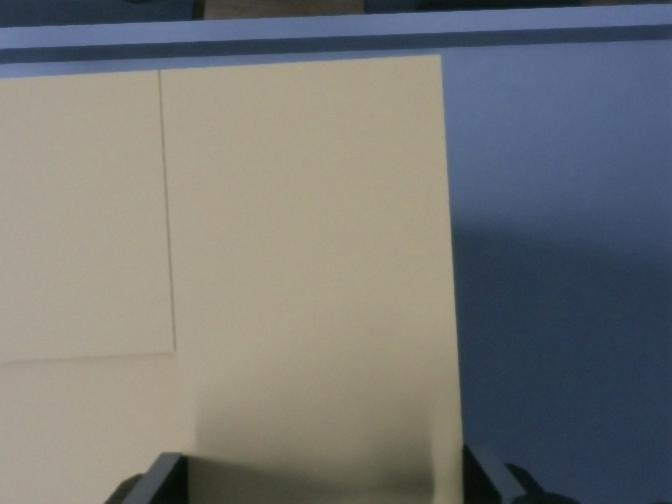

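Request:
move:
  arm2: {"joints":{"joint1_rad":-0.0972,"joint2_rad":0.887,"joint4_rad":1.4115,"joint5_rad":0.3672,"joint6_rad":0.8745,"joint7_rad":1.3259}}
  arm5: {"joints":{"joint1_rad":-0.1863,"joint2_rad":0.8378,"joint4_rad":1.3256,"joint5_rad":-0.3349,"joint6_rad":0.9919,"joint7_rad":1.7115}}
  cameras: []

Request:
move:
  arm2: {"joints":{"joint1_rad":-0.1882,"joint2_rad":0.9117,"joint4_rad":1.416,"joint5_rad":0.3666,"joint6_rad":0.8712,"joint7_rad":1.2309}}
  arm5: {"joints":{"joint1_rad":-0.0973,"joint2_rad":0.8628,"joint4_rad":1.3276,"joint5_rad":-0.3353,"joint6_rad":0.9904,"joint7_rad":1.8046}}
  cameras: ["arm2_cam_wrist","arm5_cam_wrist","cam_high"]

Scene clock: 396.37 s.
Joint torques (N m): arm1=[-1.29 -9.71 -0.44 -10.6 0.47 0.46 -0.04] | arm2=[22.5 -19.87 20.56 -2.51 9.89 3.98 1.58] | arm3=[-0.33 -11.51 -1.13 -9.13 0.93 -0.25 0.32] | arm4=[0.43 -10.7 1.11 -10.01 -0.9 -0.26 -0.08] | arm5=[-9.82 -24.1 -13.05 -9.04 -5.27 1.79 0.37] | arm6=[1.07 -9.9 1.35 -6.77 -0.76 0.27 0.05]
Flange force (N): arm1=[-3.6 -2.4 7.8] | arm2=[-9.2 39.6 -14.0] | arm3=[-1.0 -0.5 -0.4] | arm4=[0.6 5.9 2.4] | arm5=[2.9 -16.6 -1.2] | arm6=[-2.4 -3.9 -2.2]
move: arm2 done; arm5 done
Joint velocities: within noise
arm1, arm3, arm4, arm6: as last shown
arm2.joint_positions: joint1_rad=-0.097 joint2_rad=+0.887 joint3_rad=+0.000 joint4_rad=+1.411 joint5_rad=+0.367 joint6_rad=+0.874 joint7_rad=+1.326 gripper_m=+0.062
arm2.joint_status: all done
arm2.hand: x=-0.0825 y=+0.1103 z=+0.8951 quat_wxyz=(+0.097, -0.701, -0.700, +0.100) (m; scene frame)
arm5.joint_positions: joint1_rad=-0.186 joint2_rad=+0.838 joint3_rad=+0.000 joint4_rad=+1.326 joint5_rad=-0.335 joint6_rad=+0.992 joint7_rad=+1.712 gripper_m=+0.061
arm5.joint_status: all done
arm5.hand: x=-0.0745 y=-0.0907 z=+0.8961 quat_wxyz=(+0.094, +0.701, -0.700, -0.097) (m; scene frame)
pictures: none
No camera images: "cameras" was empty.

Scene clock: 397.27 s.
Joint torques (N m): arm1=[-1.29 -9.67 -0.46 -10.62 0.43 0.42 -0.04] | arm2=[23.08 -16.36 21.06 0 9.68 4.48 1.57] | arm3=[-0.33 -11.49 -1.17 -9.09 0.9 -0.23 0.3] | arm4=[0.39 -10.68 1.11 -10 -0.89 -0.26 -0.07] | arm5=[-10.72 -22.99 -13.78 -7.8 -5.62 2.45 0.38] | arm6=[1.07 -9.88 1.33 -6.78 -0.74 0.27 0.06]
Flange force (N): arm1=[-3.7 -2.5 7.7] | arm2=[-7.7 40.0 -19.9] | arm3=[-1.1 -0.4 -0.5] | arm4=[0.6 5.8 2.3] | arm5=[3.5 -17.5 -3.0] | arm6=[-2.5 -3.9 -2.2]
move: arm2 done; arm5 done
Joint velocities: within noise
arm1, arm6: as last shown
arm2.joint_positions: joint1_rad=-0.188 joint2_rad=+0.912 joint3_rad=+0.000 joint4_rad=+1.416 joint5_rad=+0.367 joint6_rad=+0.871 joint7_rad=+1.231 gripper_m=+0.062
arm2.joint_status: all done
arm2.hand: x=-0.0313 y=+0.1102 z=+0.8801 quat_wxyz=(+0.097, -0.701, -0.700, +0.100) (m; scene frame)
arm3.joint_positions: joint1_rad=+0.154 joint2_rad=+0.122 joint3_rad=+0.000 joint4_rad=+1.505 joint5_rad=+0.277 joint6_rad=+1.476 joint7_rad=+0.130 gripper_m=+0.000
arm3.joint_status: not commanded
arm3.hand: x=+0.6483 y=+0.3484 z=+0.9983 quat_wxyz=(+0.002, -0.991, +0.000, +0.137) (m; scene frame)
arm4.joint_positions: joint1_rad=-0.304 joint2_rad=+0.131 joint3_rad=+0.000 joint4_rad=+1.629 joint5_rad=-0.275 joint6_rad=+1.302 joint7_rad=+2.886 gripper_m=+0.000
arm4.joint_status: not commanded
arm4.hand: x=+0.6473 y=-0.3461 z=+0.9942 quat_wxyz=(+0.005, +0.991, -0.001, -0.135) (m; scene frame)
arm5.joint_positions: joint1_rad=-0.097 joint2_rad=+0.863 joint3_rad=+0.000 joint4_rad=+1.328 joint5_rad=-0.335 joint6_rad=+0.990 joint7_rad=+1.805 gripper_m=+0.061
arm5.joint_status: all done
arm5.hand: x=-0.0233 y=-0.0906 z=+0.8816 quat_wxyz=(+0.094, +0.701, -0.700, -0.097) (m; scene frame)
pictures: arm2_cam_wrist, arm5_cam_wrist, cam_high

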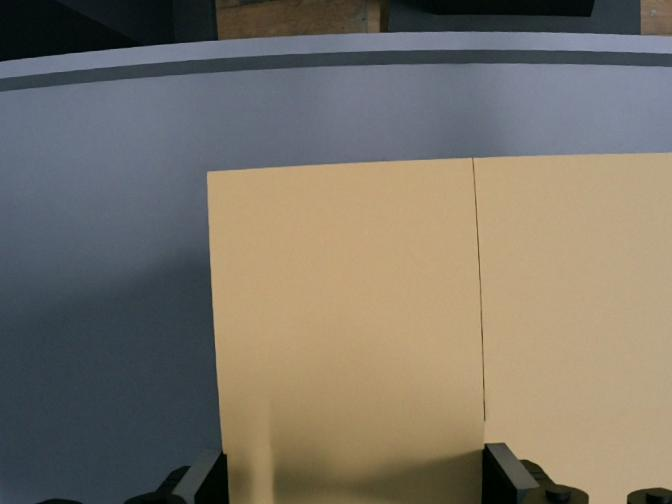

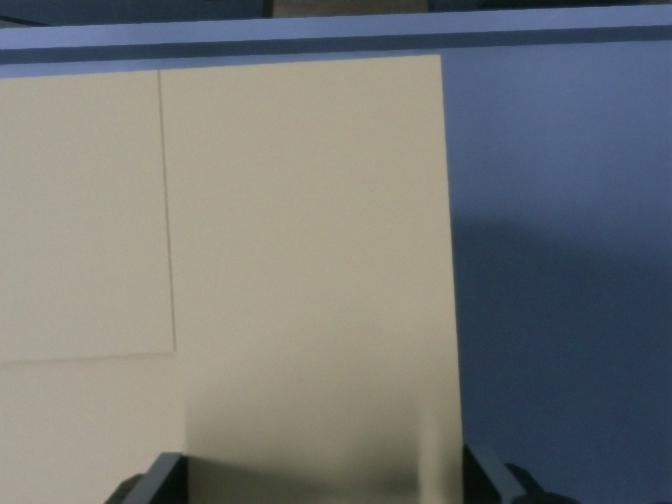

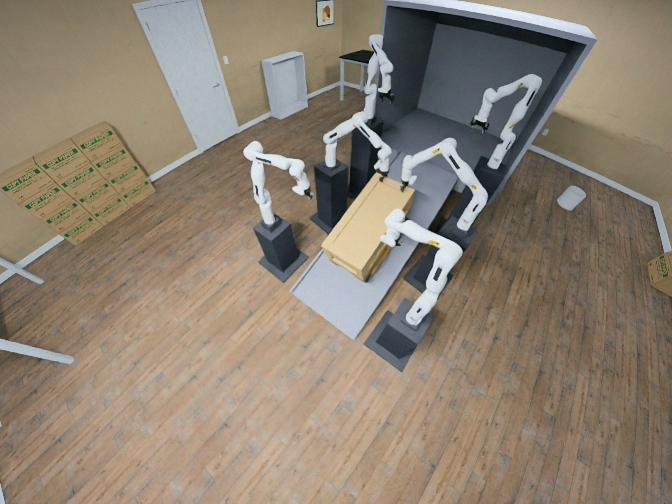

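Request:
move:
  arm2: {"joints":{"joint1_rad":-0.2781,"joint2_rad":0.9443,"joint4_rad":1.3984,"joint5_rad":0.3603,"joint6_rad":0.8796,"joint7_rad":1.1437}}
  arm5: {"joints":{"joint1_rad":-0.0093,"joint2_rad":0.8975,"joint4_rad":1.3068,"joint5_rad":-0.3312,"joint6_rad":1.0006,"joint7_rad":1.8912}}
  cameras: []

Request:
move:
  arm2: {"joints":{"joint1_rad":-0.3649,"joint2_rad":0.9843,"joint4_rad":1.3617,"joint5_rad":0.3468,"joint6_rad":0.8975,"joint7_rad":1.0682}}
  arm5: {"joints":{"joint1_rad":0.0759,"joint2_rad":0.9392,"joint4_rad":1.2682,"joint5_rad":-0.3214,"joint6_rad":1.0195,"joint7_rad":1.9685}}
  cameras: ["arm2_cam_wrist","arm5_cam_wrist"]

Scene clock: 400.70 s.
Joint torques (N m): arm1=[-1.23 -9.66 -0.38 -10.64 0.45 0.45 -0.04] | arm2=[22.22 -15.64 20.39 1.69 9.17 5.19 1.47] | arm3=[-0.32 -11.54 -1.2 -9.14 0.89 -0.26 0.31] | arm4=[0.43 -10.7 1.12 -10 -0.9 -0.26 -0.07] | arm5=[-10.99 -22.38 -14.11 -6.74 -5.7 2.97 0.49] | arm6=[1.09 -9.86 1.31 -6.77 -0.74 0.28 0.04]
Flange force (N): arm1=[-3.6 -2.7 7.9] | arm2=[-7.3 39.0 -19.7] | arm3=[-1.1 -0.5 -0.4] | arm4=[0.5 5.8 2.3] | arm5=[4.0 -17.2 -4.1] | arm6=[-2.5 -3.8 -2.2]
move: arm2 done; arm5 done
Joint velocities: within noise
arm1, arm3, arm4, arm6: as last shown
arm2.joint_positions: joint1_rad=-0.278 joint2_rad=+0.944 joint3_rad=+0.000 joint4_rad=+1.398 joint5_rad=+0.360 joint6_rad=+0.880 joint7_rad=+1.144 gripper_m=+0.062
arm2.joint_status: all done
arm2.hand: x=+0.0198 y=+0.1098 z=+0.8658 quat_wxyz=(+0.097, -0.701, -0.700, +0.100) (m; scene frame)
arm5.joint_positions: joint1_rad=-0.009 joint2_rad=+0.897 joint3_rad=+0.000 joint4_rad=+1.307 joint5_rad=-0.331 joint6_rad=+1.001 joint7_rad=+1.891 gripper_m=+0.061
arm5.joint_status: all done
arm5.hand: x=+0.0278 y=-0.0903 z=+0.8673 quat_wxyz=(+0.095, +0.701, -0.700, -0.098) (m; scene frame)
pictures: none
No camera images: "cameras" was empty.

Scene clock: 401.60 s.
Joint torques (N m): arm1=[-1.29 -9.71 -0.42 -10.63 0.45 0.43 -0.08] | arm2=[20.67 -12.93 18.4 8.03 7.23 8.31 1.53] | arm3=[-0.27 -11.47 -1.15 -9.13 0.9 -0.23 0.29] | arm4=[0.43 -10.68 1.12 -10 -0.91 -0.26 -0.07] | arm5=[-10.45 -21.86 -13.71 -0.88 -4.64 7.37 0.54] | arm6=[1.13 -9.89 1.31 -6.78 -0.76 0.27 0.05]
Flange force (N): arm1=[-3.7 -2.4 7.8] | arm2=[-17.9 38.2 -18.4] | arm3=[-1.0 -0.6 -0.4] | arm4=[0.5 5.9 2.3] | arm5=[-8.1 -18.4 0.2] | arm6=[-2.5 -3.9 -2.2]
move: arm2 done; arm5 done
Joint velocities: within noise
arm1, arm3, arm4, arm6: as last shown
arm2.joint_positions: joint1_rad=-0.365 joint2_rad=+0.984 joint3_rad=+0.000 joint4_rad=+1.362 joint5_rad=+0.347 joint6_rad=+0.898 joint7_rad=+1.068 gripper_m=+0.062
arm2.joint_status: all done
arm2.hand: x=+0.0708 y=+0.1102 z=+0.8511 quat_wxyz=(+0.096, -0.701, -0.700, +0.100) (m; scene frame)
arm5.joint_positions: joint1_rad=+0.076 joint2_rad=+0.939 joint3_rad=+0.000 joint4_rad=+1.268 joint5_rad=-0.321 joint6_rad=+1.020 joint7_rad=+1.969 gripper_m=+0.061
arm5.joint_status: all done
arm5.hand: x=+0.0787 y=-0.0910 z=+0.8529 quat_wxyz=(+0.094, +0.701, -0.700, -0.097) (m; scene frame)
pictures: arm2_cam_wrist, arm5_cam_wrist

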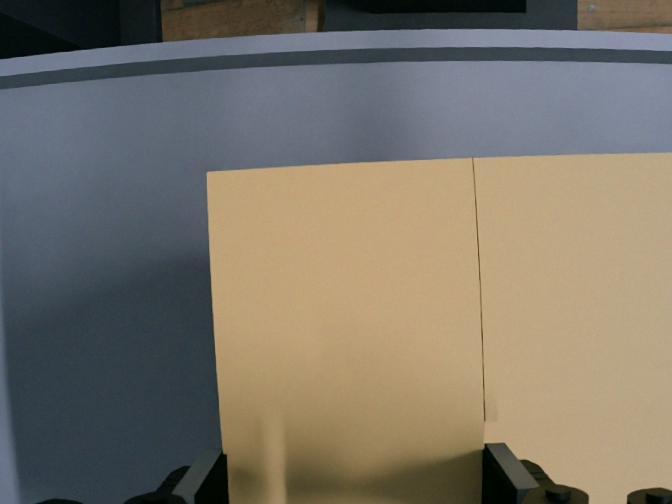

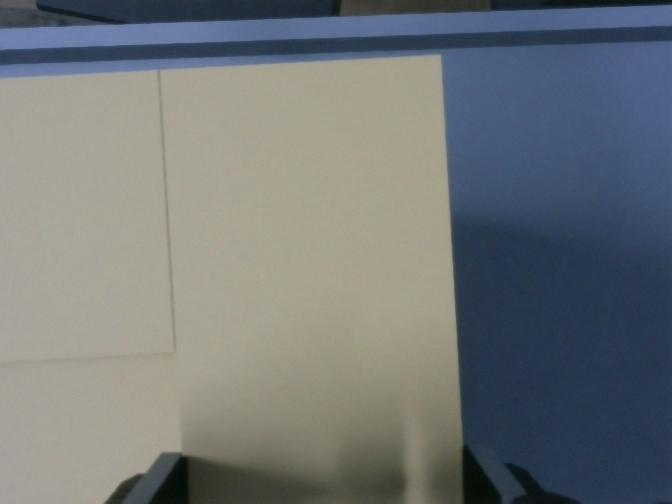

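Request:
move:
  arm2: {"joints":{"joint1_rad":-0.4484,"joint2_rad":1.0336,"joint4_rad":1.2986,"joint5_rad":0.3289,"joint6_rad":0.9297,"joint7_rad":1.0019}}
  arm5: {"joints":{"joint1_rad":0.1582,"joint2_rad":0.9926,"joint4_rad":1.2008,"joint5_rad":-0.308,"joint6_rad":1.0534,"joint7_rad":2.0373}}
  cameras: []

Request:
move:
  arm2: {"joints":{"joint1_rad":-0.5278,"joint2_rad":1.0925,"joint4_rad":1.211,"joint5_rad":0.3079,"joint6_rad":0.9753,"joint7_rad":0.9449}}
  arm5: {"joints":{"joint1_rad":0.2367,"joint2_rad":1.0568,"joint4_rad":1.1055,"joint5_rad":-0.2919,"joint6_rad":1.1024,"joint7_rad":2.0973}}
  cameras: ["arm2_cam_wrist","arm5_cam_wrist","cam_high"]

Scene clock: 404.43 s.
Joint torques (N m): arm1=[-1.27 -9.74 -0.39 -10.63 0.42 0.45 -0.02] | arm2=[20.72 -11.92 17.78 7.24 7.44 7.08 1.45] | arm3=[-0.29 -11.47 -1.19 -9.13 0.87 -0.24 0.29] | arm4=[0.41 -10.67 1.13 -9.99 -0.91 -0.28 -0.05] | arm5=[-12.09 -19.83 -14.63 -1.63 -5.45 5.99 0.64] | arm6=[1.07 -9.88 1.32 -6.79 -0.73 0.28 0.05]
Flange force (N): arm1=[-3.5 -2.5 7.8] | arm2=[-12.3 37.9 -22.1] | arm3=[-1.0 -0.6 -0.4] | arm4=[0.5 5.9 2.2] | arm5=[-1.2 -18.6 -6.3] | arm6=[-2.5 -3.8 -2.2]
move: arm2 done; arm5 done
Joint velocities: within noise
arm1, arm3, arm4, arm6: as last shown
arm2.joint_positions: joint1_rad=-0.448 joint2_rad=+1.034 joint3_rad=+0.000 joint4_rad=+1.299 joint5_rad=+0.329 joint6_rad=+0.930 joint7_rad=+1.002 gripper_m=+0.062
arm2.joint_status: all done
arm2.hand: x=+0.1221 y=+0.1096 z=+0.8367 quat_wxyz=(+0.096, -0.701, -0.700, +0.100) (m; scene frame)
arm5.joint_positions: joint1_rad=+0.158 joint2_rad=+0.993 joint3_rad=+0.000 joint4_rad=+1.201 joint5_rad=-0.308 joint6_rad=+1.054 joint7_rad=+2.037 gripper_m=+0.061
arm5.joint_status: all done
arm5.hand: x=+0.1299 y=-0.0905 z=+0.8384 quat_wxyz=(+0.094, +0.701, -0.700, -0.097) (m; scene frame)
pictures: none
No camera images: "cameras" was empty.

Scene clock: 405.37 s.
Joint torques (N m): arm1=[-1.24 -9.68 -0.44 -10.63 0.42 0.44 -0.04] | arm2=[22.37 -8.06 18.43 7.4 8.39 5.8 1.81] | arm3=[-0.33 -11.45 -1.17 -9.12 0.88 -0.25 0.3] | arm4=[0.41 -10.69 1.1 -9.96 -0.91 -0.26 -0.06] | arm5=[-15.39 -18.51 -17.51 -2.73 -6.98 4.52 0.91] | arm6=[1.11 -9.87 1.3 -6.74 -0.75 0.28 0.05]
Flange force (N): arm1=[-3.7 -2.6 7.8] | arm2=[-5.6 38.3 -31.0] | arm3=[-1.1 -0.6 -0.5] | arm4=[0.5 5.7 2.2] | arm5=[6.4 -20.3 -12.4] | arm6=[-2.5 -3.9 -2.3]
move: arm2 done; arm5 done
Joint velocities: within noise
arm1, arm3, arm4: as last shown
arm2.joint_positions: joint1_rad=-0.528 joint2_rad=+1.092 joint3_rad=+0.000 joint4_rad=+1.211 joint5_rad=+0.308 joint6_rad=+0.975 joint7_rad=+0.945 gripper_m=+0.062
arm2.joint_status: all done
arm2.hand: x=+0.1738 y=+0.1093 z=+0.8216 quat_wxyz=(+0.096, -0.701, -0.700, +0.100) (m; scene frame)
arm5.joint_positions: joint1_rad=+0.237 joint2_rad=+1.057 joint3_rad=+0.000 joint4_rad=+1.106 joint5_rad=-0.292 joint6_rad=+1.102 joint7_rad=+2.097 gripper_m=+0.061
arm5.joint_status: all done
arm5.hand: x=+0.1815 y=-0.0899 z=+0.8237 quat_wxyz=(+0.095, +0.701, -0.700, -0.098) (m; scene frame)
arm6.joint_positions: joint1_rad=+0.690 joint2_rad=+0.128 joint3_rad=+0.000 joint4_rad=+1.948 joint5_rad=-0.238 joint6_rad=+1.241 joint7_rad=+3.865 gripper_m=+0.085
arm6.joint_status: not commanded
arm6.hand: x=-0.5212 y=-0.4330 z=+1.3030 quat_wxyz=(-0.006, +0.991, +0.001, -0.137) (m; scene frame)
pictures: arm2_cam_wrist, arm5_cam_wrist, cam_high

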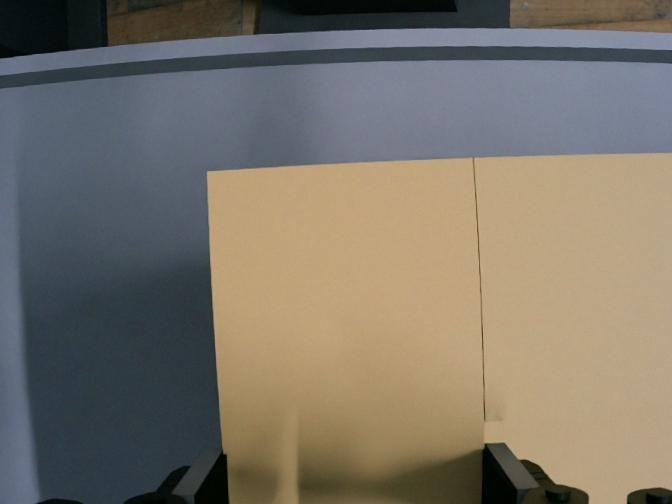

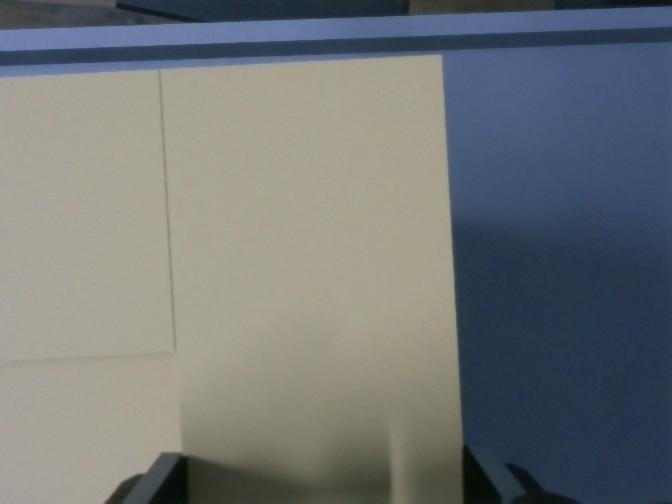

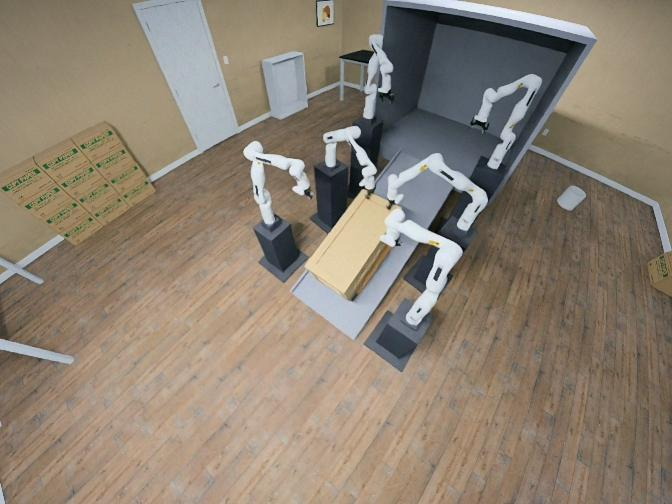

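Request:
move:
  arm2: {"joints":{"joint1_rad":-0.6023,"joint2_rad":1.1605,"joint4_rad":1.0931,"joint5_rad":0.285,"joint6_rad":1.0375,"joint7_rad":0.897}}
  arm5: {"joints":{"joint1_rad":0.3106,"joint2_rad":1.134,"joint4_rad":0.975,"joint5_rad":-0.2742,"joint6_rad":1.1703,"joint7_rad":2.1481}}
  cameras: []

Request:
move:
  arm2: {"joints":{"joint1_rad":-0.671,"joint2_rad":1.2412,"joint4_rad":0.9443,"joint5_rad":0.2616,"joint6_rad":1.1172,"joint7_rad":0.858}}
  arm5: {"joints":{"joint1_rad":0.3792,"joint2_rad":1.226,"joint4_rad":0.8072,"joint5_rad":-0.2558,"joint6_rad":1.259,"joint7_rad":2.1893}}
  cameras: ["arm2_cam_wrist","arm5_cam_wrist"]

Scene clock: 409.93 s.
Joint torques (N m): arm1=[-1.28 -9.74 -0.39 -10.6 0.47 0.45 -0.05] | arm2=[25.03 -12.64 20.55 2.33 10.9 3.43 2.12] | arm3=[-0.34 -11.48 -1.15 -9.18 0.89 -0.25 0.3] | arm4=[0.42 -10.7 1.16 -9.97 -0.89 -0.24 -0.1] | arm5=[-21.02 -20.82 -21.68 -7.19 -10.13 1.46 1.05] | arm6=[1.06 -9.86 1.29 -6.78 -0.77 0.26 0.03]
Flange force (N): arm1=[-3.5 -2.4 7.8] | arm2=[7.7 39.9 -28.3] | arm3=[-1.0 -0.7 -0.3] | arm4=[0.5 5.8 2.3] | arm5=[21.8 -22.6 -15.3] | arm6=[-2.4 -3.7 -2.3]
move: arm2 done; arm5 done
Joint velocities: within noise
arm1.joint_positions: joint1_rad=-0.687 joint2_rad=+0.064 joint3_rad=+0.000 joint4_rad=+1.881 joint5_rad=+0.199 joint6_rad=+1.401 joint7_rad=-0.841 gripper_m=+0.085
arm1.joint_status: not commanded
arm1.hand: x=-0.6037 y=+0.3969 z=+1.2988 quat_wxyz=(+0.006, -0.991, -0.001, +0.134) (m; scene frame)
arm2.joint_positions: joint1_rad=-0.602 joint2_rad=+1.161 joint3_rad=+0.000 joint4_rad=+1.093 joint5_rad=+0.285 joint6_rad=+1.038 joint7_rad=+0.897 gripper_m=+0.062
arm2.joint_status: all done
arm2.hand: x=+0.2262 y=+0.1079 z=+0.8076 quat_wxyz=(+0.095, -0.701, -0.700, +0.100) (m; scene frame)
arm3, arm4, arm6: as last shown
arm5.joint_positions: joint1_rad=+0.311 joint2_rad=+1.134 joint3_rad=+0.000 joint4_rad=+0.975 joint5_rad=-0.274 joint6_rad=+1.170 joint7_rad=+2.148 gripper_m=+0.061
arm5.joint_status: all done
arm5.hand: x=+0.2336 y=-0.0883 z=+0.8094 quat_wxyz=(+0.094, +0.702, -0.699, -0.098) (m; scene frame)
pictures: none
No camera images: "cameras" was empty.

Scene clock: 411.07 s.
Joint torques (N m): arm1=[-1.24 -9.75 -0.43 -10.66 0.44 0.43 -0.03] | arm2=[26.46 -11.41 20.24 3.01 11.45 3.29 2.13] | arm3=[-0.34 -11.46 -1.19 -9.19 0.89 -0.25 0.32] | arm4=[0.43 -10.65 1.11 -9.99 -0.9 -0.26 -0.07] | arm5=[-22.17 -19.58 -21.07 -6.29 -10.37 1.19 1.27] | arm6=[1.11 -9.88 1.33 -6.81 -0.74 0.27 0.04]
Flange force (N): arm1=[-3.5 -2.5 7.9] | arm2=[9.1 40.7 -30.6] | arm3=[-1.0 -0.8 -0.3] | arm4=[0.5 5.9 2.3] | arm5=[23.7 -20.5 -17.9] | arm6=[-2.5 -3.8 -2.1]
move: arm2 done; arm5 done
Joint velocities: within noise
arm1, arm3, arm4, arm6: as last shown
arm2.joint_positions: joint1_rad=-0.671 joint2_rad=+1.241 joint3_rad=+0.000 joint4_rad=+0.944 joint5_rad=+0.262 joint6_rad=+1.117 joint7_rad=+0.858 gripper_m=+0.062
arm2.joint_status: all done
arm2.hand: x=+0.2780 y=+0.1075 z=+0.7929 quat_wxyz=(+0.095, -0.701, -0.700, +0.100) (m; scene frame)
arm5.joint_positions: joint1_rad=+0.379 joint2_rad=+1.226 joint3_rad=+0.000 joint4_rad=+0.807 joint5_rad=-0.256 joint6_rad=+1.259 joint7_rad=+2.189 gripper_m=+0.061
arm5.joint_status: all done
arm5.hand: x=+0.2853 y=-0.0876 z=+0.7950 quat_wxyz=(+0.094, +0.702, -0.699, -0.098) (m; scene frame)
pictures: arm2_cam_wrist, arm5_cam_wrist

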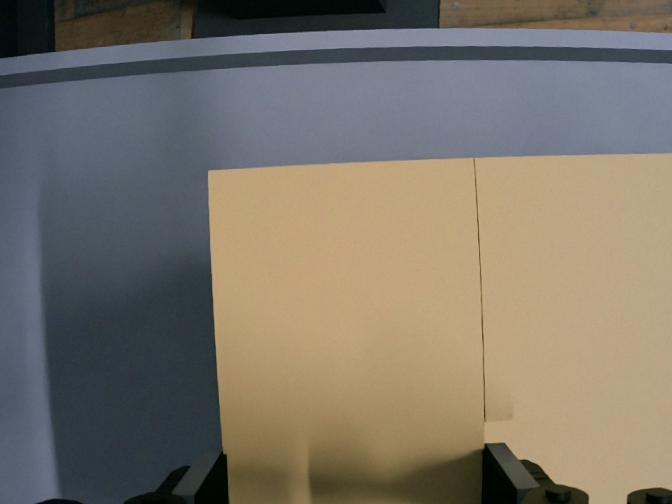

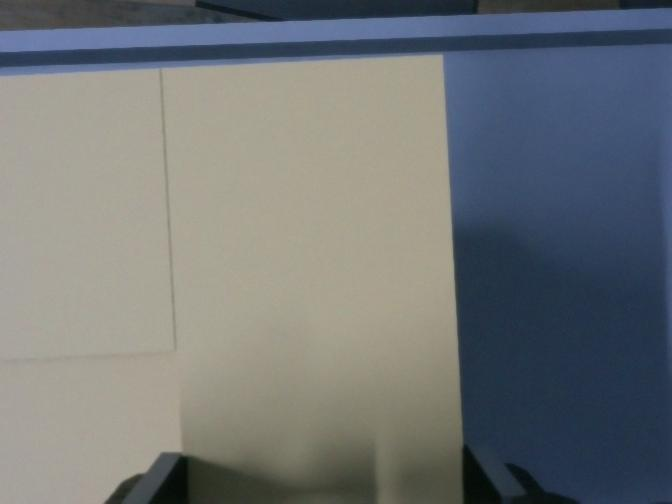

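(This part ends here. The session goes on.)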